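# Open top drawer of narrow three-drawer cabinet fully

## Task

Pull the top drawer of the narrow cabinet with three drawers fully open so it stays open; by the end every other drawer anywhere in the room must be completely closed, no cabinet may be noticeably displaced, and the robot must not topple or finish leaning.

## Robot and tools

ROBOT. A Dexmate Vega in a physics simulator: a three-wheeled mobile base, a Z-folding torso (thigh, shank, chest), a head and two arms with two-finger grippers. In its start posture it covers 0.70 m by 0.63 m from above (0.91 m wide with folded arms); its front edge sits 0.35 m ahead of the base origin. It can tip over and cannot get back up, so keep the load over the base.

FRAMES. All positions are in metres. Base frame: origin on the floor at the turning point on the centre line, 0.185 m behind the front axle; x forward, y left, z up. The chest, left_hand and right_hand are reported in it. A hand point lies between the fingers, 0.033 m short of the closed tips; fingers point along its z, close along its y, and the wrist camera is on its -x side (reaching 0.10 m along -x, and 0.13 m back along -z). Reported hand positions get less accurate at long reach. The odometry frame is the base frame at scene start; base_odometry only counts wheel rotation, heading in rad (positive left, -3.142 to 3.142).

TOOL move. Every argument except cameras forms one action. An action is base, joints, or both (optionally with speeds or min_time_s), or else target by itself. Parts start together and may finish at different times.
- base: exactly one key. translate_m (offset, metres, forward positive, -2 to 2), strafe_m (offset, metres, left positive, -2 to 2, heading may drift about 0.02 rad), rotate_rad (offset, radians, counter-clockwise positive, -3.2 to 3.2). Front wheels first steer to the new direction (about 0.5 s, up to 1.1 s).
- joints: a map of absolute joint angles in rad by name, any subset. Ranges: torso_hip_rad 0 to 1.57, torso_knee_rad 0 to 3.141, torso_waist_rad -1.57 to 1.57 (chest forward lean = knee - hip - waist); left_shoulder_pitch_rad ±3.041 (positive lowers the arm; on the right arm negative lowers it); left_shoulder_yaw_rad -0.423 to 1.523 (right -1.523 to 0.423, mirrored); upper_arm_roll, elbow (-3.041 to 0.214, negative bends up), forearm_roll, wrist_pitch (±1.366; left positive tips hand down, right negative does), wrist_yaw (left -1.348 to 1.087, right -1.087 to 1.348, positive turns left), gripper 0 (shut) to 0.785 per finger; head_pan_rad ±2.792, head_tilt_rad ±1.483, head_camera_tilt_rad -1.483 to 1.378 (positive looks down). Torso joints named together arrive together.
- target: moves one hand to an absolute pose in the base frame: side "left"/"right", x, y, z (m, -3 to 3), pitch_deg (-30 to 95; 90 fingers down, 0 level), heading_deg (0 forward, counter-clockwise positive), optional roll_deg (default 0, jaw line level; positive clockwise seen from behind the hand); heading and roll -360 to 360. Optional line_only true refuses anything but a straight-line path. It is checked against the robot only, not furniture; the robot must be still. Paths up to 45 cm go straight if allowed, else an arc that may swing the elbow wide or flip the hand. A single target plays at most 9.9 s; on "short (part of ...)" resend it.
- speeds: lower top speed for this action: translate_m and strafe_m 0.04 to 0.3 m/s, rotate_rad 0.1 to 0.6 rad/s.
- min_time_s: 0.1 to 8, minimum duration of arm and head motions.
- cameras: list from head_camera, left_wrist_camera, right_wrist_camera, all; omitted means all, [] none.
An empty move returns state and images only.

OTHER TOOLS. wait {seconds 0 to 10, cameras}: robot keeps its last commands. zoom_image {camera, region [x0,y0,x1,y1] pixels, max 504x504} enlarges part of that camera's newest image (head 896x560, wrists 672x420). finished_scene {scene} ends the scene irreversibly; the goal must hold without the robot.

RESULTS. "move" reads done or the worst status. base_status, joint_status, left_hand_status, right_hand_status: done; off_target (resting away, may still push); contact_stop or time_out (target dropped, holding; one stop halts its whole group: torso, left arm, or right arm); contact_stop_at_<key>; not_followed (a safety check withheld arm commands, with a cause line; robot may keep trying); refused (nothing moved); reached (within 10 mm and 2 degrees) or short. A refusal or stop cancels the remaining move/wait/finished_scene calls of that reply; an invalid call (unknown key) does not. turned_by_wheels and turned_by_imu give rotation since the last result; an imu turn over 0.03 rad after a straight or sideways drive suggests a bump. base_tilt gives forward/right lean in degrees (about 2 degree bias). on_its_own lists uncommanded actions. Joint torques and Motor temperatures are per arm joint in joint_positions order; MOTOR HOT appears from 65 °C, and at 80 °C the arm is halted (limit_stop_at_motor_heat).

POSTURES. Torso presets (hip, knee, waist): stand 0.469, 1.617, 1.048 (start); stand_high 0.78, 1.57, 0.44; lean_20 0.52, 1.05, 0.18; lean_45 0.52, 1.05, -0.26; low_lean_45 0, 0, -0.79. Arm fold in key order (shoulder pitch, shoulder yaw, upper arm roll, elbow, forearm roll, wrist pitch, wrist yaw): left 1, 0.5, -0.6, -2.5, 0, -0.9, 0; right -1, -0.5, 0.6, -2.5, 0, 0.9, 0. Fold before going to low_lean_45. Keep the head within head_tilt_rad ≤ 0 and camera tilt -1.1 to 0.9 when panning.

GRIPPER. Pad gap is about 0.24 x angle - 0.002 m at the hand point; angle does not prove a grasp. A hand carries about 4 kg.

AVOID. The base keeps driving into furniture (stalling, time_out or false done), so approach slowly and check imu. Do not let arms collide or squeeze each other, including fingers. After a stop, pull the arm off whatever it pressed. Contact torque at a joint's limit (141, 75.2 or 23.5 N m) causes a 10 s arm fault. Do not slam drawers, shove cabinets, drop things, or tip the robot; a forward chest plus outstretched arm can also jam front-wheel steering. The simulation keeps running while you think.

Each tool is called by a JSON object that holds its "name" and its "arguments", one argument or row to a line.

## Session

{"name": "move", "arguments": {
  "joints": {"head_pan_rad": 0, "head_camera_tilt_rad": 0.3},
  "cameras": ["head_camera"]
}}

{"name": "move", "arguments": {
  "joints": {"head_pan_rad": 1.5, "head_camera_tilt_rad": 0.3},
  "cameras": ["head_camera"]
}}

{"name": "move", "arguments": {
  "joints": {"head_pan_rad": 2.75, "head_camera_tilt_rad": 0.3},
  "cameras": ["head_camera"]
}}

{"name": "move", "arguments": {
  "joints": {"head_pan_rad": -1.5, "head_camera_tilt_rad": 0.3},
  "cameras": ["head_camera"]
}}

{"name": "move", "arguments": {
  "joints": {"head_pan_rad": -2.5, "head_camera_tilt_rad": 0.3},
  "cameras": ["head_camera"]
}}

Scene clock: 0.87 s.
Joint torques (N m): left_arm=[4.43 0.93 -0.91 -3.49 0.06 -2.4 -0.08] | right_arm=[-5.14 -2.45 0.19 -2.06 0.07 1.97 -0.25]
Motor temperatures (°C): left_arm=[31 31 31 26 40 35 41] | right_arm=[30 27 33 31 36 36 33]
move: done
base_odometry: x=+0.000 y=+0.000 heading=+0.000
turned_by_wheels: +0.000
turned_by_imu: +0.000
base_tilt: forward=+0.1 right=+0.8
base_status: not commanded
joint_positions: torso_hip_rad=+0.469 torso_knee_rad=+1.617 torso_waist_rad=+1.048 left_shoulder_pitch_rad=+2.189 left_shoulder_yaw_rad=-0.007 left_upper_arm_roll_rad=+0.016 left_elbow_rad=-1.090 left_forearm_roll_rad=+0.013 left_wrist_pitch_rad=-0.515 left_wrist_yaw_rad=+0.020 left_gripper_rad=+0.005 right_shoulder_pitch_rad=-2.209 right_shoulder_yaw_rad=-0.016 right_upper_arm_roll_rad=+0.009 right_elbow_rad=-1.106 right_forearm_roll_rad=-0.010 right_wrist_pitch_rad=+0.494 right_wrist_yaw_rad=-0.018 right_gripper_rad=+0.005 head_pan_rad=+0.000 head_tilt_rad=+0.000 head_camera_tilt_rad=+0.300
joint_status: all done
chest: x=-0.0111 y=+0.0000 z=+1.4155 quat_wxyz=(+0.999, +0.000, +0.050, +0.000) (m; base frame)
left_hand: x=+0.2066 y=+0.2195 z=+0.6100 quat_wxyz=(+0.429, +0.002, +0.903, +0.000) pitch_deg=+39.1 heading_deg=-0.2 roll_deg=+0.1 back=up (m; base frame)
right_hand: x=+0.1929 y=-0.2468 z=+0.6050 quat_wxyz=(+0.418, -0.007, +0.908, -0.015) pitch_deg=+40.6 heading_deg=-1.6 roll_deg=-2.5 back=up (m; base frame)
pictures: head_camera

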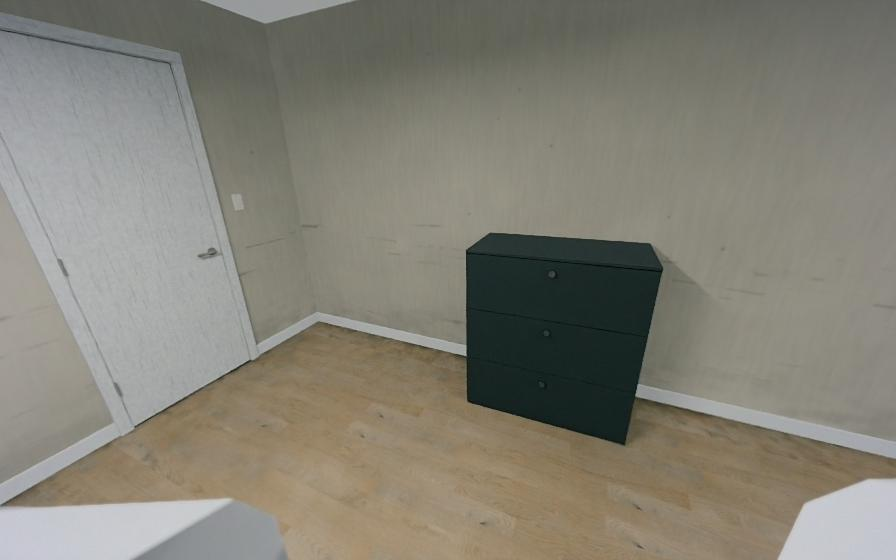

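Scene clock: 2.53 s.
Joint torques (N m): left_arm=[4.54 -1.35 -0.4 -3.31 0.36 -1.45 0.02] | right_arm=[-4.93 -1.91 0.63 -2.09 0.12 2.69 -0.12]
move: done
base_odometry: x=+0.000 y=+0.000 heading=+0.000
turned_by_wheels: +0.000
turned_by_imu: +0.000
base_tilt: forward=+0.1 right=+0.8
base_status: not commanded
joint_positions: torso_hip_rad=+0.469 torso_knee_rad=+1.617 torso_waist_rad=+1.048 left_shoulder_pitch_rad=+2.189 left_shoulder_yaw_rad=-0.007 left_upper_arm_roll_rad=+0.016 left_elbow_rad=-1.090 left_forearm_roll_rad=+0.013 left_wrist_pitch_rad=-0.515 left_wrist_yaw_rad=+0.020 left_gripper_rad=+0.005 right_shoulder_pitch_rad=-2.209 right_shoulder_yaw_rad=-0.016 right_upper_arm_roll_rad=+0.009 right_elbow_rad=-1.106 right_forearm_roll_rad=-0.010 right_wrist_pitch_rad=+0.494 right_wrist_yaw_rad=-0.018 right_gripper_rad=+0.005 head_pan_rad=+1.500 head_tilt_rad=+0.000 head_camera_tilt_rad=+0.300
joint_status: all done
chest: x=-0.0111 y=+0.0000 z=+1.4155 quat_wxyz=(+0.999, +0.000, +0.050, +0.000) (m; base frame)
left_hand: x=+0.2066 y=+0.2195 z=+0.6100 quat_wxyz=(+0.429, +0.002, +0.903, +0.000) pitch_deg=+39.1 heading_deg=-0.2 roll_deg=+0.1 back=up (m; base frame)
right_hand: x=+0.1929 y=-0.2468 z=+0.6050 quat_wxyz=(+0.418, -0.007, +0.908, -0.015) pitch_deg=+40.6 heading_deg=-1.6 roll_deg=-2.5 back=up (m; base frame)
pictures: head_camera

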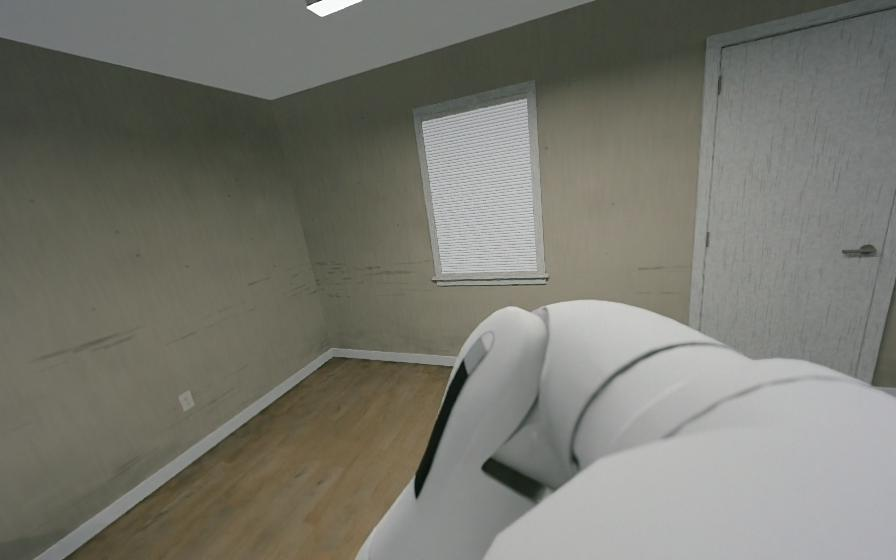

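Scene clock: 4.03 s.
Joint torques (N m): left_arm=[5.12 -0.57 -0.29 -3.75 0.1 -1.62 -0.02] | right_arm=[-5.15 -0.28 0.43 -3.45 0.13 2.58 -0.03]
move: done
base_odometry: x=+0.000 y=+0.000 heading=+0.000
turned_by_wheels: +0.000
turned_by_imu: +0.000
base_tilt: forward=+0.0 right=+0.7
base_status: not commanded
joint_positions: torso_hip_rad=+0.469 torso_knee_rad=+1.617 torso_waist_rad=+1.048 left_shoulder_pitch_rad=+2.189 left_shoulder_yaw_rad=-0.007 left_upper_arm_roll_rad=+0.016 left_elbow_rad=-1.090 left_forearm_roll_rad=+0.013 left_wrist_pitch_rad=-0.515 left_wrist_yaw_rad=+0.020 left_gripper_rad=+0.005 right_shoulder_pitch_rad=-2.209 right_shoulder_yaw_rad=-0.016 right_upper_arm_roll_rad=+0.009 right_elbow_rad=-1.106 right_forearm_roll_rad=-0.010 right_wrist_pitch_rad=+0.494 right_wrist_yaw_rad=-0.018 right_gripper_rad=+0.005 head_pan_rad=+2.750 head_tilt_rad=+0.000 head_camera_tilt_rad=+0.300
joint_status: all done
chest: x=-0.0111 y=+0.0000 z=+1.4155 quat_wxyz=(+0.999, +0.000, +0.050, +0.000) (m; base frame)
left_hand: x=+0.2066 y=+0.2195 z=+0.6100 quat_wxyz=(+0.429, +0.002, +0.903, +0.000) pitch_deg=+39.1 heading_deg=-0.2 roll_deg=+0.1 back=up (m; base frame)
right_hand: x=+0.1929 y=-0.2468 z=+0.6050 quat_wxyz=(+0.418, -0.007, +0.908, -0.015) pitch_deg=+40.6 heading_deg=-1.6 roll_deg=-2.5 back=up (m; base frame)
pictures: head_camera

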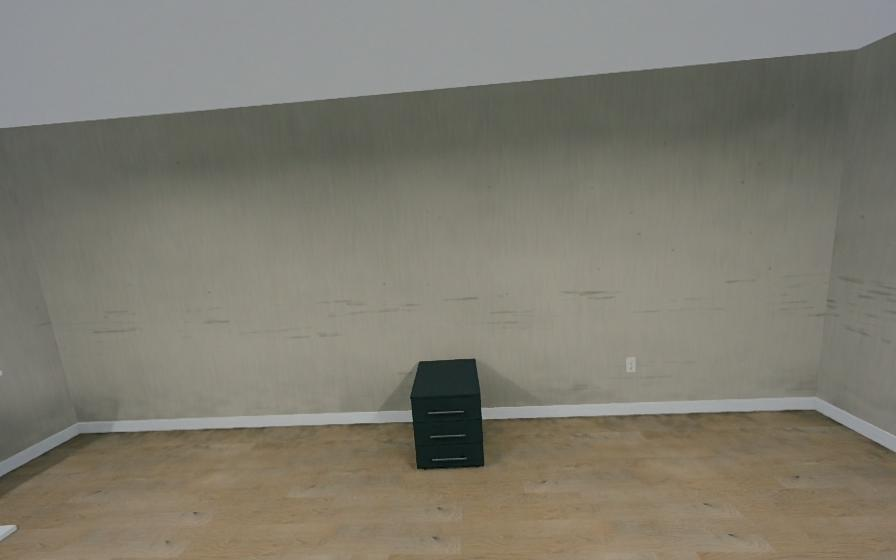

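Scene clock: 7.53 s.
Joint torques (N m): left_arm=[4.5 -0.16 -0.6 -3.57 0.34 -2.33 -0.01] | right_arm=[-4.43 -2.34 0.84 -2.66 0.07 2.42 -0.26]
move: done
base_odometry: x=+0.000 y=+0.000 heading=+0.000
turned_by_wheels: +0.000
turned_by_imu: +0.000
base_tilt: forward=+0.0 right=+0.7
base_status: not commanded
joint_positions: torso_hip_rad=+0.469 torso_knee_rad=+1.617 torso_waist_rad=+1.048 left_shoulder_pitch_rad=+2.189 left_shoulder_yaw_rad=-0.007 left_upper_arm_roll_rad=+0.016 left_elbow_rad=-1.090 left_forearm_roll_rad=+0.013 left_wrist_pitch_rad=-0.515 left_wrist_yaw_rad=+0.020 left_gripper_rad=+0.005 right_shoulder_pitch_rad=-2.209 right_shoulder_yaw_rad=-0.016 right_upper_arm_roll_rad=+0.009 right_elbow_rad=-1.106 right_forearm_roll_rad=-0.010 right_wrist_pitch_rad=+0.494 right_wrist_yaw_rad=-0.018 right_gripper_rad=+0.005 head_pan_rad=-1.500 head_tilt_rad=+0.000 head_camera_tilt_rad=+0.300
joint_status: all done
chest: x=-0.0111 y=+0.0000 z=+1.4155 quat_wxyz=(+0.999, +0.000, +0.050, +0.000) (m; base frame)
left_hand: x=+0.2066 y=+0.2195 z=+0.6100 quat_wxyz=(+0.429, +0.002, +0.903, +0.000) pitch_deg=+39.1 heading_deg=-0.2 roll_deg=+0.1 back=up (m; base frame)
right_hand: x=+0.1929 y=-0.2468 z=+0.6050 quat_wxyz=(+0.418, -0.007, +0.908, -0.015) pitch_deg=+40.6 heading_deg=-1.6 roll_deg=-2.5 back=up (m; base frame)
pictures: head_camera

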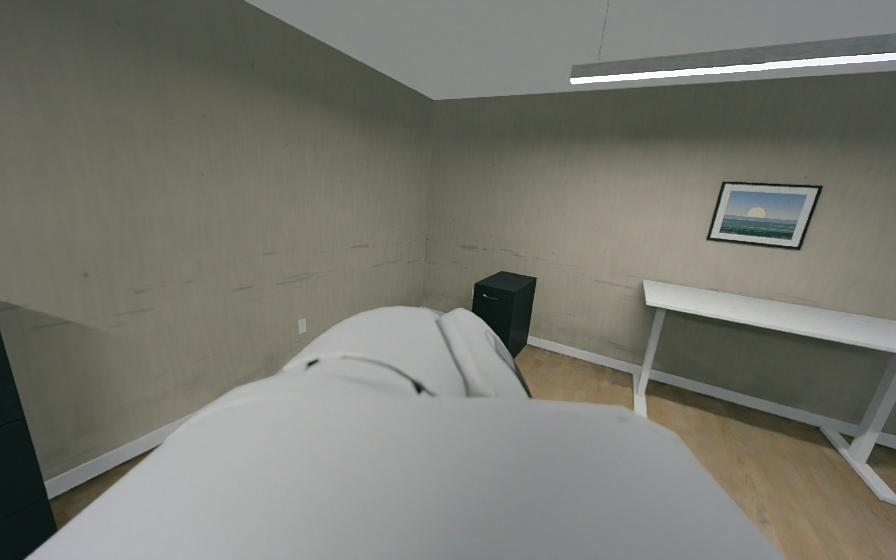

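Scene clock: 8.87 s.
Joint torques (N m): left_arm=[5.19 -0.32 -1.21 -2.06 0.32 -2.38 -0.19] | right_arm=[-4.69 -0.04 0.54 -2.16 0.11 3.29 -0.15]
move: done
base_odometry: x=+0.000 y=+0.000 heading=+0.000
turned_by_wheels: +0.000
turned_by_imu: +0.000
base_tilt: forward=+0.1 right=+0.8
base_status: not commanded
joint_positions: torso_hip_rad=+0.469 torso_knee_rad=+1.617 torso_waist_rad=+1.048 left_shoulder_pitch_rad=+2.189 left_shoulder_yaw_rad=-0.007 left_upper_arm_roll_rad=+0.016 left_elbow_rad=-1.090 left_forearm_roll_rad=+0.013 left_wrist_pitch_rad=-0.515 left_wrist_yaw_rad=+0.020 left_gripper_rad=+0.005 right_shoulder_pitch_rad=-2.209 right_shoulder_yaw_rad=-0.016 right_upper_arm_roll_rad=+0.009 right_elbow_rad=-1.106 right_forearm_roll_rad=-0.010 right_wrist_pitch_rad=+0.494 right_wrist_yaw_rad=-0.018 right_gripper_rad=+0.005 head_pan_rad=-2.500 head_tilt_rad=+0.000 head_camera_tilt_rad=+0.300
joint_status: all done
chest: x=-0.0111 y=+0.0000 z=+1.4155 quat_wxyz=(+0.999, +0.000, +0.050, +0.000) (m; base frame)
left_hand: x=+0.2066 y=+0.2195 z=+0.6100 quat_wxyz=(+0.429, +0.002, +0.903, +0.000) pitch_deg=+39.1 heading_deg=-0.2 roll_deg=+0.1 back=up (m; base frame)
right_hand: x=+0.1929 y=-0.2468 z=+0.6050 quat_wxyz=(+0.418, -0.007, +0.908, -0.015) pitch_deg=+40.6 heading_deg=-1.6 roll_deg=-2.5 back=up (m; base frame)
pictures: head_camera

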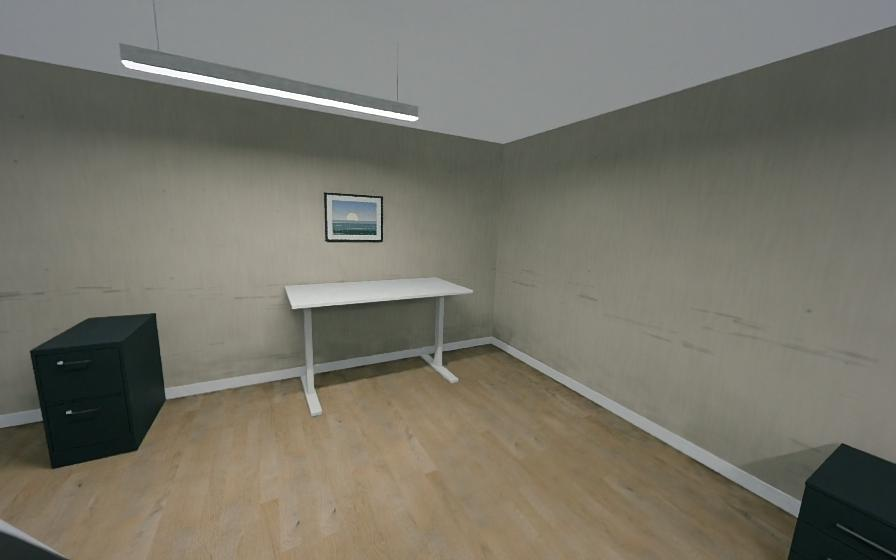

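{"name": "move", "arguments": {
  "base": {"rotate_rad": 2.79},
  "joints": {"head_pan_rad": 0, "head_camera_tilt_rad": 0.4, "left_shoulder_pitch_rad": 1.371, "left_shoulder_yaw_rad": 0.642, "left_upper_arm_roll_rad": 0.0, "left_elbow_rad": -1.979, "left_forearm_roll_rad": -2.174, "left_wrist_pitch_rad": -0.235, "left_wrist_yaw_rad": 1.036, "left_gripper_rad": 0.25, "right_elbow_rad": -2.2},
  "cameras": ["head_camera"]
}}

Scene clock: 18.97 s.
Joint torques (N m): left_arm=[-24.63 10.1 -12.45 -5.88 0.79 -0.45 -0.74] | right_arm=[2.76 -1.43 0.66 -9.17 0.12 2.32 -0.25]
move: done
base_odometry: x=+0.003 y=+0.000 heading=+2.798
turned_by_wheels: +2.798
turned_by_imu: +2.783
base_tilt: forward=+0.0 right=+0.8
base_status: done
joint_positions: torso_hip_rad=+0.469 torso_knee_rad=+1.617 torso_waist_rad=+1.048 left_shoulder_pitch_rad=+1.373 left_shoulder_yaw_rad=+0.640 left_upper_arm_roll_rad=+0.000 left_elbow_rad=-1.977 left_forearm_roll_rad=-2.170 left_wrist_pitch_rad=-0.236 left_wrist_yaw_rad=+1.034 left_gripper_rad=+0.250 right_shoulder_pitch_rad=-2.209 right_shoulder_yaw_rad=-0.016 right_upper_arm_roll_rad=+0.009 right_elbow_rad=-2.200 right_forearm_roll_rad=-0.010 right_wrist_pitch_rad=+0.494 right_wrist_yaw_rad=-0.018 right_gripper_rad=+0.005 head_pan_rad=+0.000 head_tilt_rad=+0.000 head_camera_tilt_rad=+0.400
joint_status: all done
chest: x=-0.0111 y=+0.0000 z=+1.4155 quat_wxyz=(+0.999, +0.000, +0.050, +0.000) (m; base frame)
left_hand: x=+0.6775 y=+0.3527 z=+1.0724 quat_wxyz=(+0.329, -0.625, +0.627, -0.328) pitch_deg=+34.6 heading_deg=+0.0 roll_deg=-89.9 (m; base frame)
right_hand: x=+0.4663 y=-0.2346 z=+1.2237 quat_wxyz=(+0.829, -0.005, +0.559, -0.011) pitch_deg=-22.1 heading_deg=-0.2 roll_deg=-1.3 back=up (m; base frame)
pictures: head_camera

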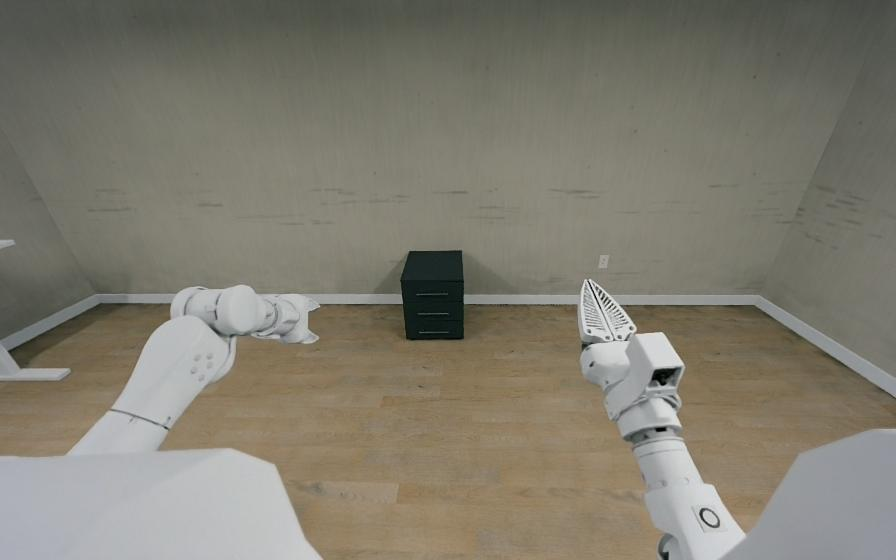

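{"name": "move", "arguments": {
  "base": {"strafe_m": -0.2},
  "cameras": ["head_camera"]
}}

{"name": "move", "arguments": {
  "base": {"translate_m": 0.95},
  "joints": {"torso_hip_rad": 0.0, "torso_knee_rad": 0.95, "torso_waist_rad": 0.4},
  "cameras": ["head_camera", "left_wrist_camera"]
}}

Scene clock: 22.07 s.
Joint torques (N m): left_arm=[-24.94 11.05 -11.8 -6.01 0.78 0.15 -0.83] | right_arm=[2.05 -1.75 0.37 -8.82 0.11 2.89 0.03]
move: done
base_odometry: x=+0.071 y=+0.187 heading=+2.793
turned_by_wheels: -0.005
turned_by_imu: -0.002
base_tilt: forward=+0.1 right=+0.8
base_status: done
joint_positions: torso_hip_rad=+0.469 torso_knee_rad=+1.617 torso_waist_rad=+1.048 left_shoulder_pitch_rad=+1.371 left_shoulder_yaw_rad=+0.642 left_upper_arm_roll_rad=+0.000 left_elbow_rad=-1.979 left_forearm_roll_rad=-2.174 left_wrist_pitch_rad=-0.235 left_wrist_yaw_rad=+1.036 left_gripper_rad=+0.250 right_shoulder_pitch_rad=-2.209 right_shoulder_yaw_rad=-0.016 right_upper_arm_roll_rad=+0.009 right_elbow_rad=-2.200 right_forearm_roll_rad=-0.010 right_wrist_pitch_rad=+0.494 right_wrist_yaw_rad=-0.018 right_gripper_rad=+0.005 head_pan_rad=+0.000 head_tilt_rad=+0.000 head_camera_tilt_rad=+0.400
joint_status: not commanded
chest: x=-0.0111 y=+0.0000 z=+1.4155 quat_wxyz=(+0.999, +0.000, +0.050, +0.000) (m; base frame)
left_hand: x=+0.6776 y=+0.3513 z=+1.0738 quat_wxyz=(+0.328, -0.624, +0.628, -0.329) pitch_deg=+34.6 heading_deg=-0.3 roll_deg=-90.0 (m; base frame)
right_hand: x=+0.4663 y=-0.2346 z=+1.2237 quat_wxyz=(+0.829, -0.005, +0.559, -0.011) pitch_deg=-22.1 heading_deg=-0.2 roll_deg=-1.3 back=up (m; base frame)
pictures: head_camera

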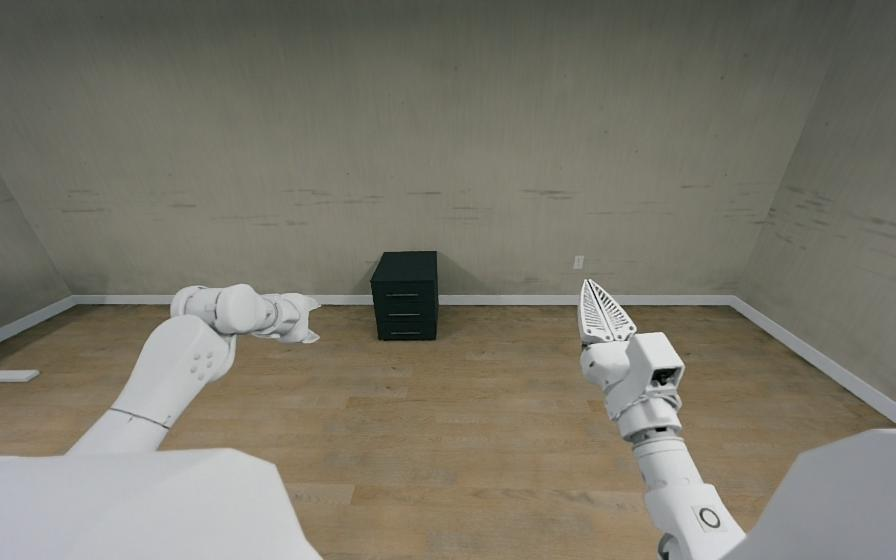

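Scene clock: 27.67 s.
Joint torques (N m): left_arm=[-16.35 9.19 -11.73 -6.76 0.85 0.23 -0.46] | right_arm=[-5.42 -1.41 0.43 -8.44 0.04 3.41 -0.11]
move: done
base_odometry: x=-0.823 y=+0.510 heading=+2.794
turned_by_wheels: +0.001
turned_by_imu: +0.001
base_tilt: forward=+0.1 right=+0.8
base_status: done
joint_positions: torso_hip_rad=+0.001 torso_knee_rad=+0.950 torso_waist_rad=+0.400 left_shoulder_pitch_rad=+1.371 left_shoulder_yaw_rad=+0.642 left_upper_arm_roll_rad=+0.000 left_elbow_rad=-1.979 left_forearm_roll_rad=-2.174 left_wrist_pitch_rad=-0.235 left_wrist_yaw_rad=+1.036 left_gripper_rad=+0.250 right_shoulder_pitch_rad=-2.209 right_shoulder_yaw_rad=-0.016 right_upper_arm_roll_rad=+0.009 right_elbow_rad=-2.200 right_forearm_roll_rad=-0.010 right_wrist_pitch_rad=+0.494 right_wrist_yaw_rad=-0.018 right_gripper_rad=+0.005 head_pan_rad=+0.000 head_tilt_rad=+0.000 head_camera_tilt_rad=+0.400
joint_status: all done
chest: x=+0.1855 y=+0.0000 z=+1.1837 quat_wxyz=(+0.962, +0.000, +0.271, +0.000) (m; base frame)
left_hand: x=+0.6574 y=+0.3513 z=+0.5769 quat_wxyz=(+0.180, -0.682, +0.685, -0.182) pitch_deg=+60.3 heading_deg=-0.5 roll_deg=+89.8 (m; base frame)
right_hand: x=+0.5322 y=-0.2346 z=+0.8036 quat_wxyz=(+0.684, -0.008, +0.729, -0.009) pitch_deg=+3.7 heading_deg=-0.2 roll_deg=-1.4 back=up (m; base frame)
pictures: head_camera, left_wrist_camera

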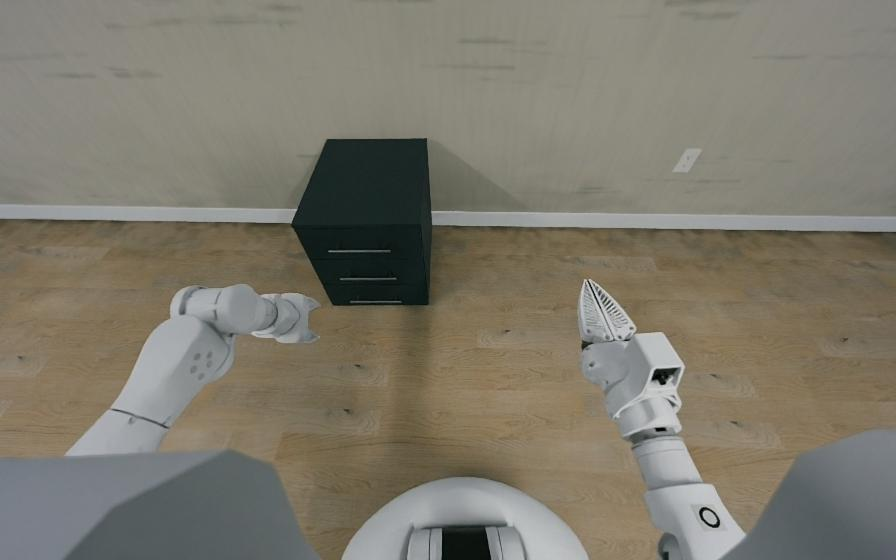

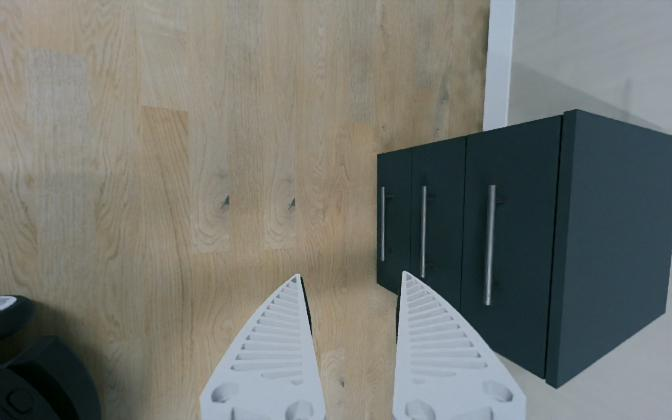

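{"name": "move", "arguments": {
  "base": {"translate_m": 0.255},
  "joints": {"left_gripper_rad": 0.13},
  "cameras": ["left_wrist_camera"]
}}

{"name": "move", "arguments": {
  "target": {"side": "left", "x": 0.716, "y": 0.303, "z": 0.504, "pitch_deg": 60, "heading_deg": 0, "roll_deg": 90, "line_only": true},
  "cameras": ["left_wrist_camera", "head_camera"]
}}

Scene clock: 31.30 s.
Joint torques (N m): left_arm=[-13.37 9.16 -11 -5.11 0.81 0.14 -0.59] | right_arm=[-3.88 -1.72 0.25 -7.03 0.26 2.82 -0.13]
move: done
base_odometry: x=-1.062 y=+0.597 heading=+2.794
turned_by_wheels: +0.001
turned_by_imu: +0.001
base_tilt: forward=+0.1 right=+0.7
base_status: done
joint_positions: torso_hip_rad=+0.001 torso_knee_rad=+0.950 torso_waist_rad=+0.400 left_shoulder_pitch_rad=+1.371 left_shoulder_yaw_rad=+0.642 left_upper_arm_roll_rad=+0.000 left_elbow_rad=-1.979 left_forearm_roll_rad=-2.174 left_wrist_pitch_rad=-0.235 left_wrist_yaw_rad=+1.036 left_gripper_rad=+0.130 right_shoulder_pitch_rad=-2.209 right_shoulder_yaw_rad=-0.016 right_upper_arm_roll_rad=+0.009 right_elbow_rad=-2.200 right_forearm_roll_rad=-0.010 right_wrist_pitch_rad=+0.494 right_wrist_yaw_rad=-0.018 right_gripper_rad=+0.005 head_pan_rad=+0.000 head_tilt_rad=+0.000 head_camera_tilt_rad=+0.400
joint_status: all done
chest: x=+0.1855 y=+0.0000 z=+1.1837 quat_wxyz=(+0.962, +0.000, +0.271, +0.000) (m; base frame)
left_hand: x=+0.6574 y=+0.3513 z=+0.5769 quat_wxyz=(+0.180, -0.682, +0.685, -0.182) pitch_deg=+60.3 heading_deg=-0.5 roll_deg=+89.8 (m; base frame)
right_hand: x=+0.5322 y=-0.2346 z=+0.8036 quat_wxyz=(+0.684, -0.008, +0.729, -0.009) pitch_deg=+3.7 heading_deg=-0.2 roll_deg=-1.4 back=up (m; base frame)
pictures: left_wrist_camera

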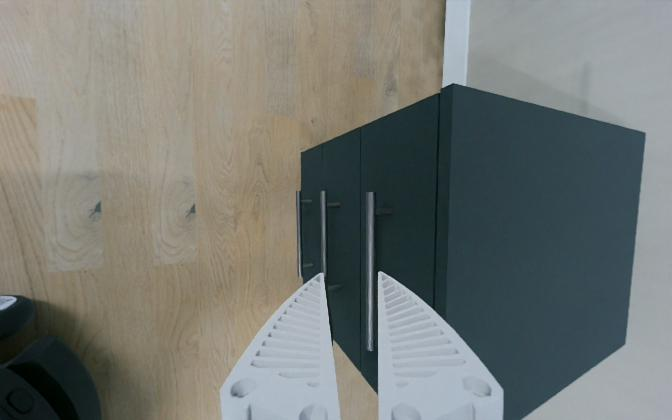

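Scene clock: 34.00 s.
Joint torques (N m): left_arm=[-19.61 2.38 -4.82 -7.14 0.75 -0.17 -0.8] | right_arm=[-4.9 -1.31 0.65 -7.17 0.07 2.93 -0.05]
move: done
base_odometry: x=-1.062 y=+0.597 heading=+2.794
turned_by_wheels: +0.000
turned_by_imu: +0.000
base_tilt: forward=+0.1 right=+0.8
base_status: not commanded
joint_positions: torso_hip_rad=+0.001 torso_knee_rad=+0.950 torso_waist_rad=+0.400 left_shoulder_pitch_rad=+1.111 left_shoulder_yaw_rad=+0.504 left_upper_arm_roll_rad=+0.246 left_elbow_rad=-1.633 left_forearm_roll_rad=-2.075 left_wrist_pitch_rad=-0.245 left_wrist_yaw_rad=+0.894 left_gripper_rad=+0.130 right_shoulder_pitch_rad=-2.209 right_shoulder_yaw_rad=-0.016 right_upper_arm_roll_rad=+0.009 right_elbow_rad=-2.200 right_forearm_roll_rad=-0.010 right_wrist_pitch_rad=+0.494 right_wrist_yaw_rad=-0.018 right_gripper_rad=+0.005 head_pan_rad=+0.000 head_tilt_rad=+0.000 head_camera_tilt_rad=+0.400
joint_status: not commanded
chest: x=+0.1855 y=+0.0000 z=+1.1837 quat_wxyz=(+0.962, +0.000, +0.271, +0.000) (m; base frame)
left_hand: x=+0.7152 y=+0.3037 z=+0.5045 quat_wxyz=(+0.183, -0.683, +0.683, -0.183) pitch_deg=+60.0 heading_deg=+0.0 roll_deg=+90.0 (m; base frame)
left_hand_status: reached (straight line, planned for 1.4 s): 1 mm and 0.0 deg off.
right_hand: x=+0.5322 y=-0.2346 z=+0.8036 quat_wxyz=(+0.684, -0.008, +0.729, -0.009) pitch_deg=+3.7 heading_deg=-0.2 roll_deg=-1.4 back=up (m; base frame)
pictures: head_camera, left_wrist_camera

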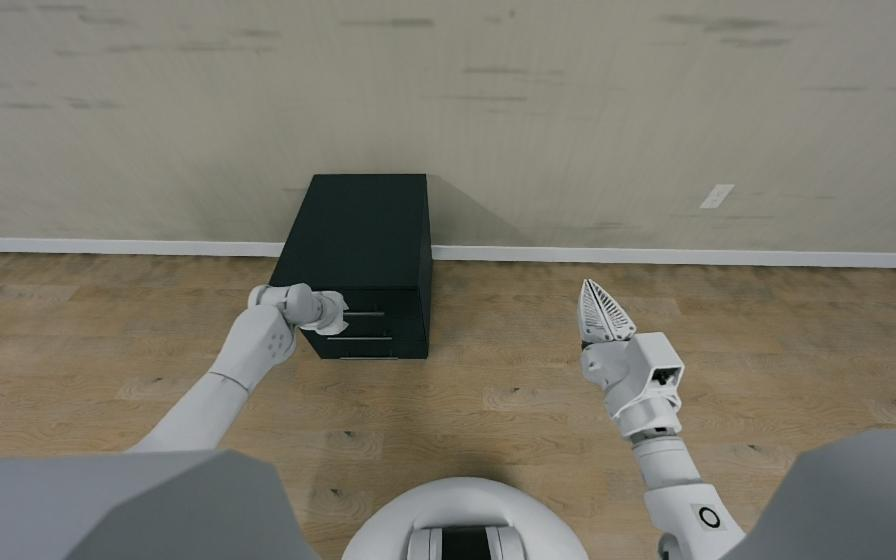

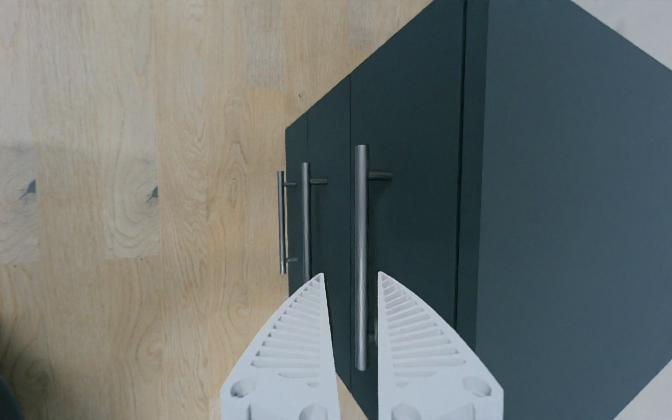

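{"name": "move", "arguments": {
  "target": {"side": "left", "x": 0.7473, "y": 0.298, "z": 0.4642, "pitch_deg": 60, "heading_deg": 0, "roll_deg": 90, "line_only": true},
  "cameras": ["left_wrist_camera"]
}}

Scene clock: 36.73 s.
Joint torques (N m): left_arm=[-22.82 1.29 -3.99 -6.47 0.79 -0.47 -0.99] | right_arm=[-5.51 -0.37 0.67 -7.42 0.19 3.14 -0.23]
move: done
base_odometry: x=-1.062 y=+0.597 heading=+2.794
turned_by_wheels: +0.000
turned_by_imu: +0.000
base_tilt: forward=+0.1 right=+0.7
base_status: not commanded
joint_positions: torso_hip_rad=+0.001 torso_knee_rad=+0.950 torso_waist_rad=+0.400 left_shoulder_pitch_rad=+0.964 left_shoulder_yaw_rad=+0.436 left_upper_arm_roll_rad=+0.316 left_elbow_rad=-1.358 left_forearm_roll_rad=-2.072 left_wrist_pitch_rad=-0.188 left_wrist_yaw_rad=+0.774 left_gripper_rad=+0.130 right_shoulder_pitch_rad=-2.209 right_shoulder_yaw_rad=-0.016 right_upper_arm_roll_rad=+0.009 right_elbow_rad=-2.200 right_forearm_roll_rad=-0.010 right_wrist_pitch_rad=+0.494 right_wrist_yaw_rad=-0.018 right_gripper_rad=+0.005 head_pan_rad=+0.000 head_tilt_rad=+0.000 head_camera_tilt_rad=+0.400
joint_status: not commanded
chest: x=+0.1855 y=+0.0000 z=+1.1837 quat_wxyz=(+0.962, +0.000, +0.271, +0.000) (m; base frame)
left_hand: x=+0.7467 y=+0.2983 z=+0.4645 quat_wxyz=(+0.183, -0.683, +0.683, -0.183) pitch_deg=+60.0 heading_deg=+0.0 roll_deg=-90.0 (m; base frame)
left_hand_status: reached (straight line, planned for 1.2 s): 1 mm and 0.0 deg off.
right_hand: x=+0.5322 y=-0.2346 z=+0.8036 quat_wxyz=(+0.684, -0.008, +0.729, -0.009) pitch_deg=+3.7 heading_deg=-0.2 roll_deg=-1.4 back=up (m; base frame)
pictures: left_wrist_camera

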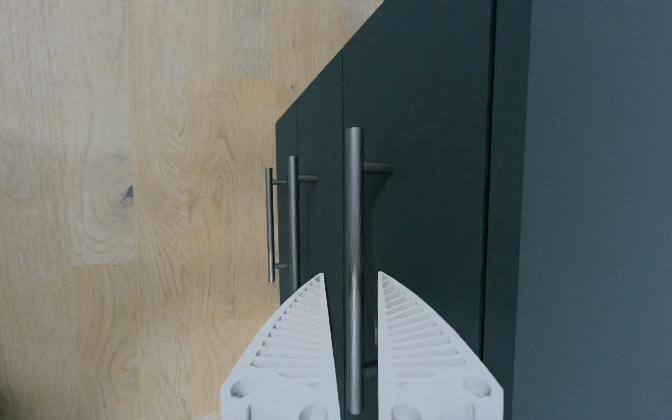

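{"name": "move", "arguments": {
  "target": {"side": "left", "x": 0.7607, "y": 0.298, "z": 0.4420, "pitch_deg": 60, "heading_deg": 0, "roll_deg": -90, "line_only": true},
  "cameras": ["left_wrist_camera"]
}}

{"name": "move", "arguments": {
  "joints": {"left_gripper_rad": 0.0},
  "cameras": ["left_wrist_camera"]
}}

Scene clock: 39.13 s.
Joint torques (N m): left_arm=[-23.19 1.28 -3.61 -4.41 0.47 0.57 -1.15] | right_arm=[-5.57 -1.17 0.4 -7.66 0.1 2.6 -0.2]
move: done
base_odometry: x=-1.062 y=+0.597 heading=+2.794
turned_by_wheels: +0.000
turned_by_imu: +0.000
base_tilt: forward=+0.1 right=+0.8
base_status: not commanded
joint_positions: torso_hip_rad=+0.001 torso_knee_rad=+0.950 torso_waist_rad=+0.400 left_shoulder_pitch_rad=+0.884 left_shoulder_yaw_rad=+0.399 left_upper_arm_roll_rad=+0.347 left_elbow_rad=-1.187 left_forearm_roll_rad=-2.075 left_wrist_pitch_rad=-0.146 left_wrist_yaw_rad=+0.693 left_gripper_rad=+0.130 right_shoulder_pitch_rad=-2.209 right_shoulder_yaw_rad=-0.016 right_upper_arm_roll_rad=+0.009 right_elbow_rad=-2.200 right_forearm_roll_rad=-0.010 right_wrist_pitch_rad=+0.494 right_wrist_yaw_rad=-0.018 right_gripper_rad=+0.005 head_pan_rad=+0.000 head_tilt_rad=+0.000 head_camera_tilt_rad=+0.400
joint_status: not commanded
chest: x=+0.1855 y=+0.0000 z=+1.1837 quat_wxyz=(+0.962, +0.000, +0.271, +0.000) (m; base frame)
left_hand: x=+0.7602 y=+0.2982 z=+0.4423 quat_wxyz=(+0.183, -0.683, +0.683, -0.183) pitch_deg=+60.0 heading_deg=+0.0 roll_deg=-90.0 (m; base frame)
left_hand_status: reached (straight line, planned for 0.9 s): 1 mm and 0.0 deg off.
right_hand: x=+0.5322 y=-0.2346 z=+0.8036 quat_wxyz=(+0.684, -0.008, +0.729, -0.009) pitch_deg=+3.7 heading_deg=-0.2 roll_deg=-1.4 back=up (m; base frame)
pictures: left_wrist_camera

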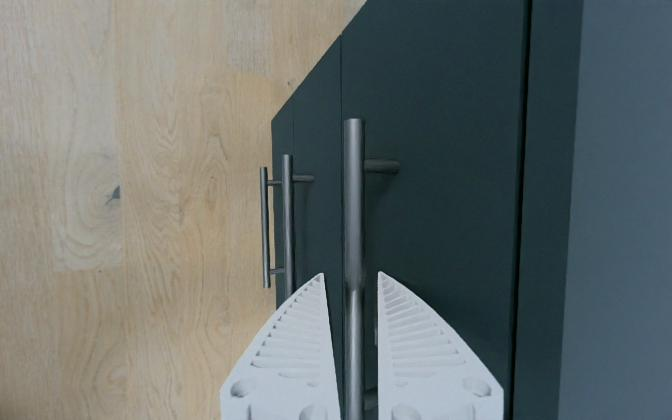

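Scene clock: 39.73 s.
Joint torques (N m): left_arm=[-20.72 -0.46 -2.75 -5.41 0.24 -0.04 -0.3] | right_arm=[-6.23 -2.85 0.64 -8.41 0.2 3.5 -0.26]
move: done
base_odometry: x=-1.062 y=+0.597 heading=+2.794
turned_by_wheels: +0.000
turned_by_imu: +0.000
base_tilt: forward=+0.1 right=+0.8
base_status: not commanded
joint_positions: torso_hip_rad=+0.001 torso_knee_rad=+0.950 torso_waist_rad=+0.400 left_shoulder_pitch_rad=+0.882 left_shoulder_yaw_rad=+0.398 left_upper_arm_roll_rad=+0.348 left_elbow_rad=-1.184 left_forearm_roll_rad=-2.075 left_wrist_pitch_rad=-0.145 left_wrist_yaw_rad=+0.691 left_gripper_rad=+0.000 right_shoulder_pitch_rad=-2.209 right_shoulder_yaw_rad=-0.016 right_upper_arm_roll_rad=+0.009 right_elbow_rad=-2.200 right_forearm_roll_rad=-0.010 right_wrist_pitch_rad=+0.494 right_wrist_yaw_rad=-0.018 right_gripper_rad=+0.005 head_pan_rad=+0.000 head_tilt_rad=+0.000 head_camera_tilt_rad=+0.400
joint_status: all done
chest: x=+0.1855 y=+0.0000 z=+1.1837 quat_wxyz=(+0.962, +0.000, +0.271, +0.000) (m; base frame)
left_hand: x=+0.7606 y=+0.2982 z=+0.4421 quat_wxyz=(+0.183, -0.683, +0.683, -0.183) pitch_deg=+60.0 heading_deg=+0.0 roll_deg=-90.0 (m; base frame)
right_hand: x=+0.5322 y=-0.2346 z=+0.8036 quat_wxyz=(+0.684, -0.008, +0.730, -0.009) pitch_deg=+3.7 heading_deg=-0.2 roll_deg=-1.4 back=up (m; base frame)
pictures: left_wrist_camera

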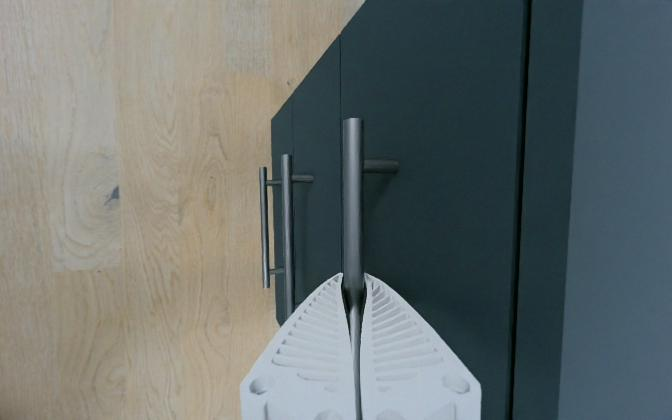

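{"name": "move", "arguments": {
  "base": {"translate_m": -0.34},
  "speeds": {"translate_m": 0.08},
  "cameras": ["left_wrist_camera", "head_camera"]
}}

Scene clock: 45.30 s.
Joint torques (N m): left_arm=[-16.98 -0.6 -2.67 -6.37 -2.03 3.26 0.61] | right_arm=[-4.68 -1.38 0.46 -6.27 0.08 2.77 -0.09]
move: done
base_odometry: x=-0.743 y=+0.482 heading=+2.795
turned_by_wheels: +0.001
turned_by_imu: +0.002
base_tilt: forward=+0.0 right=+0.7
base_status: done
joint_positions: torso_hip_rad=+0.001 torso_knee_rad=+0.950 torso_waist_rad=+0.400 left_shoulder_pitch_rad=+0.882 left_shoulder_yaw_rad=+0.398 left_upper_arm_roll_rad=+0.348 left_elbow_rad=-1.183 left_forearm_roll_rad=-2.074 left_wrist_pitch_rad=-0.146 left_wrist_yaw_rad=+0.691 left_gripper_rad=+0.000 right_shoulder_pitch_rad=-2.209 right_shoulder_yaw_rad=-0.016 right_upper_arm_roll_rad=+0.009 right_elbow_rad=-2.200 right_forearm_roll_rad=-0.010 right_wrist_pitch_rad=+0.494 right_wrist_yaw_rad=-0.018 right_gripper_rad=+0.005 head_pan_rad=+0.000 head_tilt_rad=+0.000 head_camera_tilt_rad=+0.400
joint_status: not commanded
chest: x=+0.1854 y=+0.0000 z=+1.1837 quat_wxyz=(+0.963, +0.000, +0.271, +0.000) (m; base frame)
left_hand: x=+0.7608 y=+0.2987 z=+0.4422 quat_wxyz=(+0.184, -0.683, +0.683, -0.183) pitch_deg=+60.0 heading_deg=+0.1 roll_deg=-89.9 (m; base frame)
right_hand: x=+0.5322 y=-0.2346 z=+0.8036 quat_wxyz=(+0.684, -0.008, +0.729, -0.009) pitch_deg=+3.7 heading_deg=-0.2 roll_deg=-1.4 back=up (m; base frame)
pictures: head_camera, left_wrist_camera

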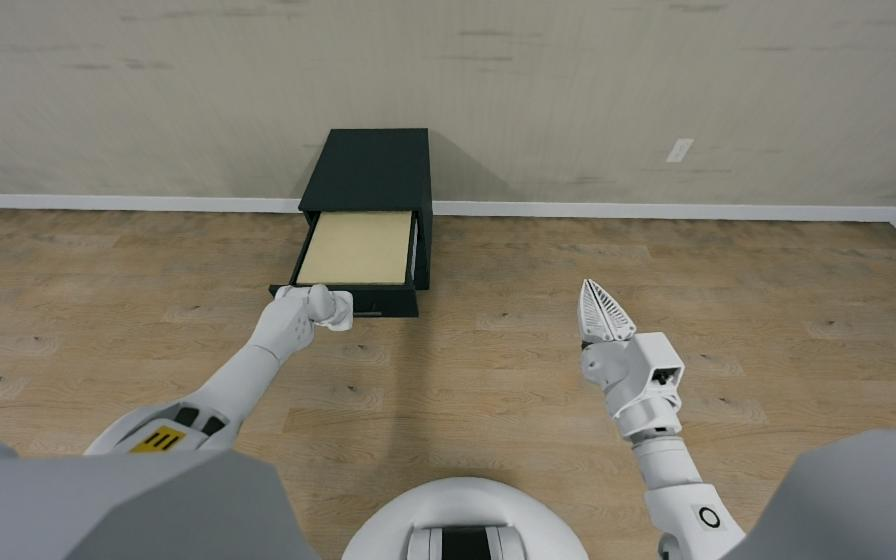

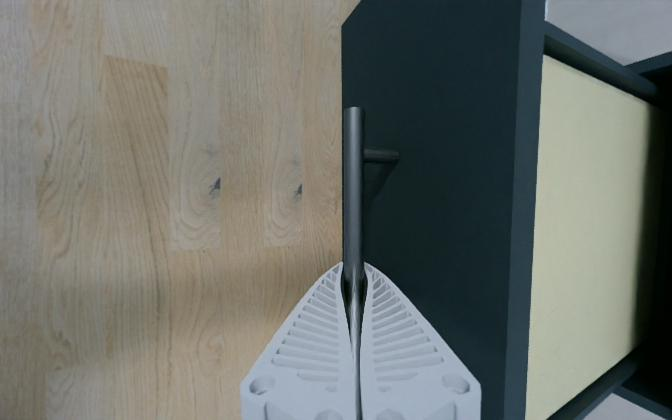

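{"name": "move", "arguments": {
  "base": {"translate_m": -0.045},
  "speeds": {"translate_m": 0.05},
  "cameras": ["left_wrist_camera"]
}}

{"name": "move", "arguments": {
  "base": {"translate_m": -0.02},
  "speeds": {"translate_m": 0.04},
  "cameras": ["left_wrist_camera", "head_camera"]
}}

Scene clock: 47.37 s.
Joint torques (N m): left_arm=[-6.07 -0.38 -2.45 -3.33 -1.9 1.27 3.11] | right_arm=[-5.09 -1.19 0.65 -7.36 0.16 3.27 -0.28]
move: done
base_odometry: x=-0.700 y=+0.467 heading=+2.796
turned_by_wheels: +0.001
turned_by_imu: +0.000
base_tilt: forward=+0.1 right=+0.8
base_status: done
joint_positions: torso_hip_rad=+0.001 torso_knee_rad=+0.950 torso_waist_rad=+0.400 left_shoulder_pitch_rad=+0.881 left_shoulder_yaw_rad=+0.398 left_upper_arm_roll_rad=+0.348 left_elbow_rad=-1.184 left_forearm_roll_rad=-2.074 left_wrist_pitch_rad=-0.146 left_wrist_yaw_rad=+0.690 left_gripper_rad=+0.000 right_shoulder_pitch_rad=-2.209 right_shoulder_yaw_rad=-0.016 right_upper_arm_roll_rad=+0.009 right_elbow_rad=-2.200 right_forearm_roll_rad=-0.010 right_wrist_pitch_rad=+0.494 right_wrist_yaw_rad=-0.018 right_gripper_rad=+0.005 head_pan_rad=+0.000 head_tilt_rad=+0.000 head_camera_tilt_rad=+0.400
joint_status: not commanded
chest: x=+0.1855 y=+0.0000 z=+1.1837 quat_wxyz=(+0.962, +0.000, +0.271, +0.000) (m; base frame)
left_hand: x=+0.7616 y=+0.2985 z=+0.4428 quat_wxyz=(+0.184, -0.683, +0.683, -0.184) pitch_deg=+59.9 heading_deg=+0.1 roll_deg=-89.9 (m; base frame)
right_hand: x=+0.5322 y=-0.2346 z=+0.8036 quat_wxyz=(+0.684, -0.008, +0.729, -0.009) pitch_deg=+3.7 heading_deg=-0.2 roll_deg=-1.4 back=up (m; base frame)
pictures: left_wrist_camera

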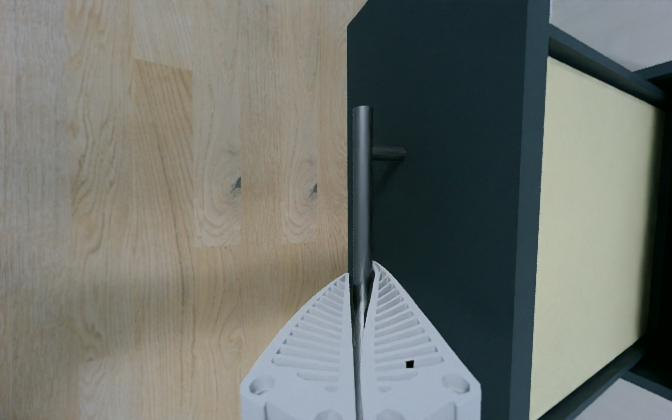

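Scene clock: 48.77 s.
Joint torques (N m): left_arm=[11.02 -0.93 2.02 4.73 -2.23 1.32 6.75] | right_arm=[-5.02 -1.07 0.55 -7.45 0.11 2.67 -0.01]
move: done
base_odometry: x=-0.682 y=+0.460 heading=+2.796
turned_by_wheels: +0.000
turned_by_imu: +0.000
base_tilt: forward=+0.1 right=+0.7
base_status: done
joint_positions: torso_hip_rad=+0.001 torso_knee_rad=+0.950 torso_waist_rad=+0.400 left_shoulder_pitch_rad=+0.881 left_shoulder_yaw_rad=+0.398 left_upper_arm_roll_rad=+0.348 left_elbow_rad=-1.184 left_forearm_roll_rad=-2.074 left_wrist_pitch_rad=-0.145 left_wrist_yaw_rad=+0.688 left_gripper_rad=+0.000 right_shoulder_pitch_rad=-2.209 right_shoulder_yaw_rad=-0.016 right_upper_arm_roll_rad=+0.009 right_elbow_rad=-2.200 right_forearm_roll_rad=-0.010 right_wrist_pitch_rad=+0.494 right_wrist_yaw_rad=-0.018 right_gripper_rad=+0.005 head_pan_rad=+0.000 head_tilt_rad=+0.000 head_camera_tilt_rad=+0.400
joint_status: not commanded
chest: x=+0.1853 y=+0.0000 z=+1.1838 quat_wxyz=(+0.963, +0.000, +0.271, +0.000) (m; base frame)
left_hand: x=+0.7629 y=+0.2983 z=+0.4439 quat_wxyz=(+0.185, -0.683, +0.683, -0.185) pitch_deg=+59.7 heading_deg=+0.1 roll_deg=-89.9 (m; base frame)
right_hand: x=+0.5322 y=-0.2346 z=+0.8038 quat_wxyz=(+0.684, -0.008, +0.729, -0.009) pitch_deg=+3.7 heading_deg=-0.2 roll_deg=-1.4 back=up (m; base frame)
pictures: head_camera, left_wrist_camera

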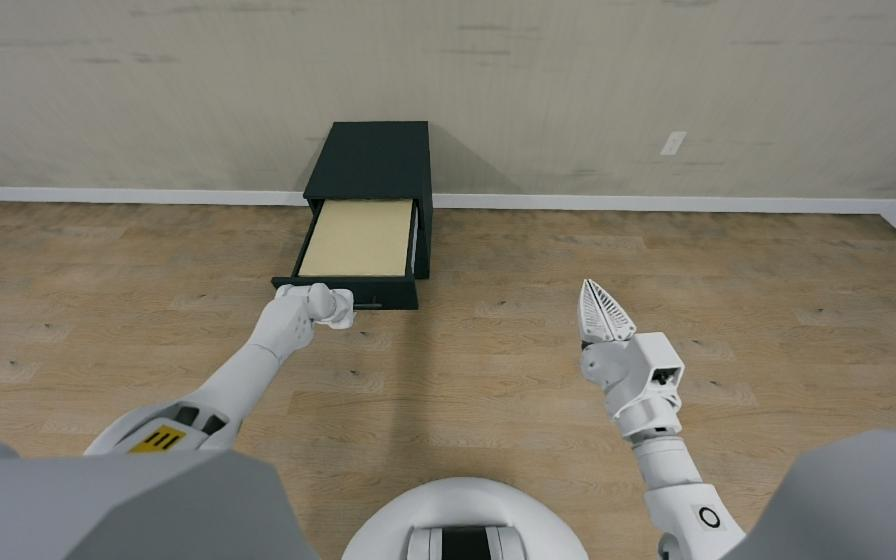

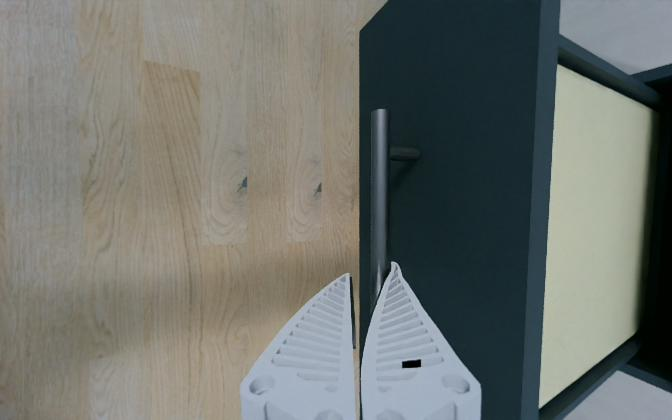

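{"name": "move", "arguments": {
  "base": {"translate_m": 0.018},
  "speeds": {"translate_m": 0.04},
  "cameras": ["left_wrist_camera"]
}}

{"name": "move", "arguments": {
  "joints": {"left_gripper_rad": 0.14},
  "cameras": ["left_wrist_camera", "head_camera"]
}}

Scene clock: 50.27 s.
Joint torques (N m): left_arm=[7.95 -0.96 1.57 2.85 -1.56 0.55 3.75] | right_arm=[-5.5 -0.38 0.76 -8.17 0.24 2.69 -0.29]
move: done
base_odometry: x=-0.699 y=+0.466 heading=+2.796
turned_by_wheels: +0.000
turned_by_imu: +0.001
base_tilt: forward=+0.1 right=+0.7
base_status: done
joint_positions: torso_hip_rad=+0.001 torso_knee_rad=+0.950 torso_waist_rad=+0.400 left_shoulder_pitch_rad=+0.881 left_shoulder_yaw_rad=+0.398 left_upper_arm_roll_rad=+0.348 left_elbow_rad=-1.184 left_forearm_roll_rad=-2.074 left_wrist_pitch_rad=-0.145 left_wrist_yaw_rad=+0.689 left_gripper_rad=+0.000 right_shoulder_pitch_rad=-2.209 right_shoulder_yaw_rad=-0.016 right_upper_arm_roll_rad=+0.009 right_elbow_rad=-2.200 right_forearm_roll_rad=-0.010 right_wrist_pitch_rad=+0.494 right_wrist_yaw_rad=-0.018 right_gripper_rad=+0.005 head_pan_rad=+0.000 head_tilt_rad=+0.000 head_camera_tilt_rad=+0.400
joint_status: not commanded
chest: x=+0.1851 y=+0.0000 z=+1.1838 quat_wxyz=(+0.963, +0.000, +0.271, +0.000) (m; base frame)
left_hand: x=+0.7623 y=+0.2983 z=+0.4437 quat_wxyz=(+0.185, -0.683, +0.683, -0.184) pitch_deg=+59.8 heading_deg=+0.1 roll_deg=-90.0 (m; base frame)
right_hand: x=+0.5321 y=-0.2346 z=+0.8039 quat_wxyz=(+0.684, -0.008, +0.729, -0.009) pitch_deg=+3.7 heading_deg=-0.2 roll_deg=-1.4 back=up (m; base frame)
pictures: left_wrist_camera

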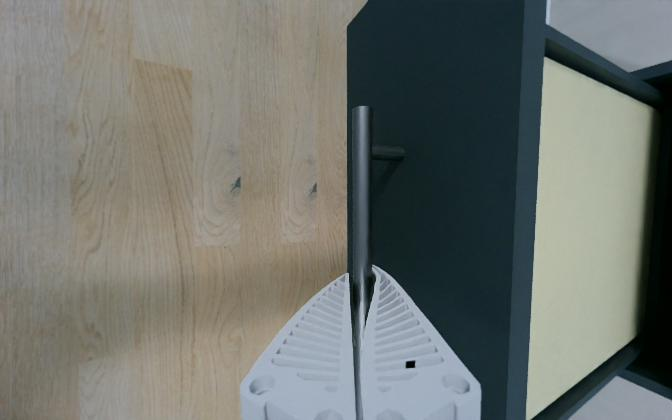

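Scene clock: 50.90 s.
Joint torques (N m): left_arm=[-11.07 0.48 -3.03 -5.75 0.26 0.23 0.1] | right_arm=[-5.55 -1.9 0.31 -7.69 0.15 2.87 -0.15]
move: done
base_odometry: x=-0.699 y=+0.466 heading=+2.796
turned_by_wheels: +0.000
turned_by_imu: +0.000
base_tilt: forward=+0.1 right=+0.7
base_status: not commanded
joint_positions: torso_hip_rad=+0.001 torso_knee_rad=+0.950 torso_waist_rad=+0.400 left_shoulder_pitch_rad=+0.882 left_shoulder_yaw_rad=+0.398 left_upper_arm_roll_rad=+0.348 left_elbow_rad=-1.183 left_forearm_roll_rad=-2.075 left_wrist_pitch_rad=-0.145 left_wrist_yaw_rad=+0.691 left_gripper_rad=+0.140 right_shoulder_pitch_rad=-2.209 right_shoulder_yaw_rad=-0.016 right_upper_arm_roll_rad=+0.009 right_elbow_rad=-2.200 right_forearm_roll_rad=-0.010 right_wrist_pitch_rad=+0.494 right_wrist_yaw_rad=-0.018 right_gripper_rad=+0.005 head_pan_rad=+0.000 head_tilt_rad=+0.000 head_camera_tilt_rad=+0.400
joint_status: all done
chest: x=+0.1854 y=+0.0000 z=+1.1838 quat_wxyz=(+0.963, +0.000, +0.271, +0.000) (m; base frame)
left_hand: x=+0.7609 y=+0.2983 z=+0.4424 quat_wxyz=(+0.183, -0.683, +0.683, -0.183) pitch_deg=+60.0 heading_deg=+0.0 roll_deg=-90.0 (m; base frame)
right_hand: x=+0.5322 y=-0.2346 z=+0.8037 quat_wxyz=(+0.684, -0.008, +0.729, -0.009) pitch_deg=+3.7 heading_deg=-0.2 roll_deg=-1.4 back=up (m; base frame)
pictures: head_camera, left_wrist_camera

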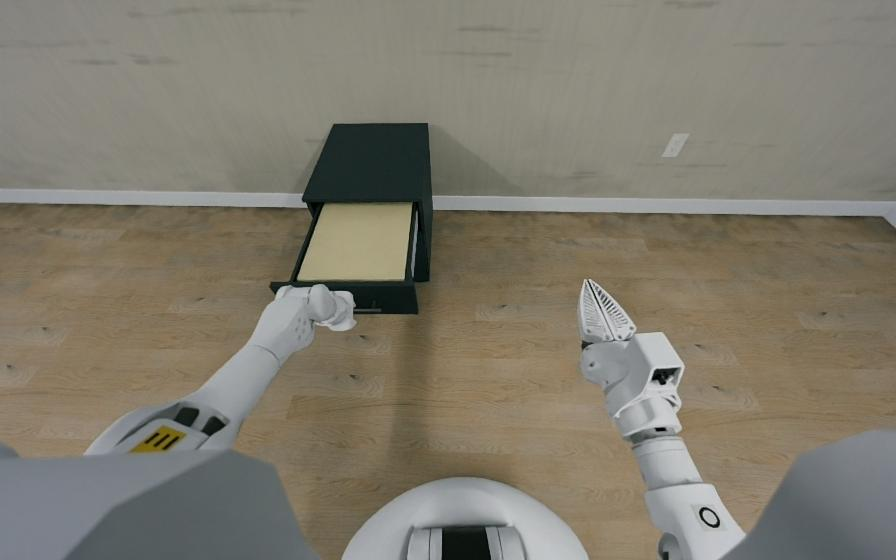

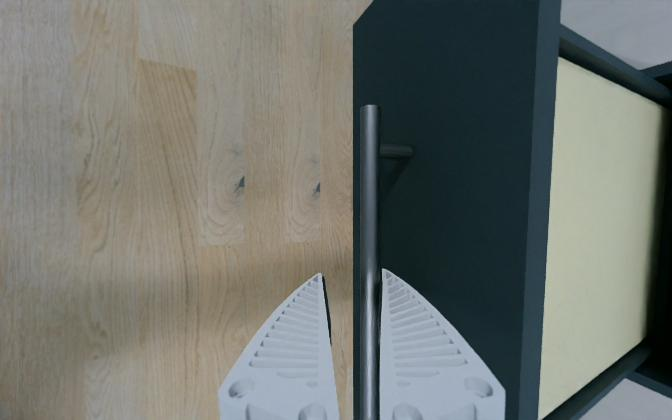

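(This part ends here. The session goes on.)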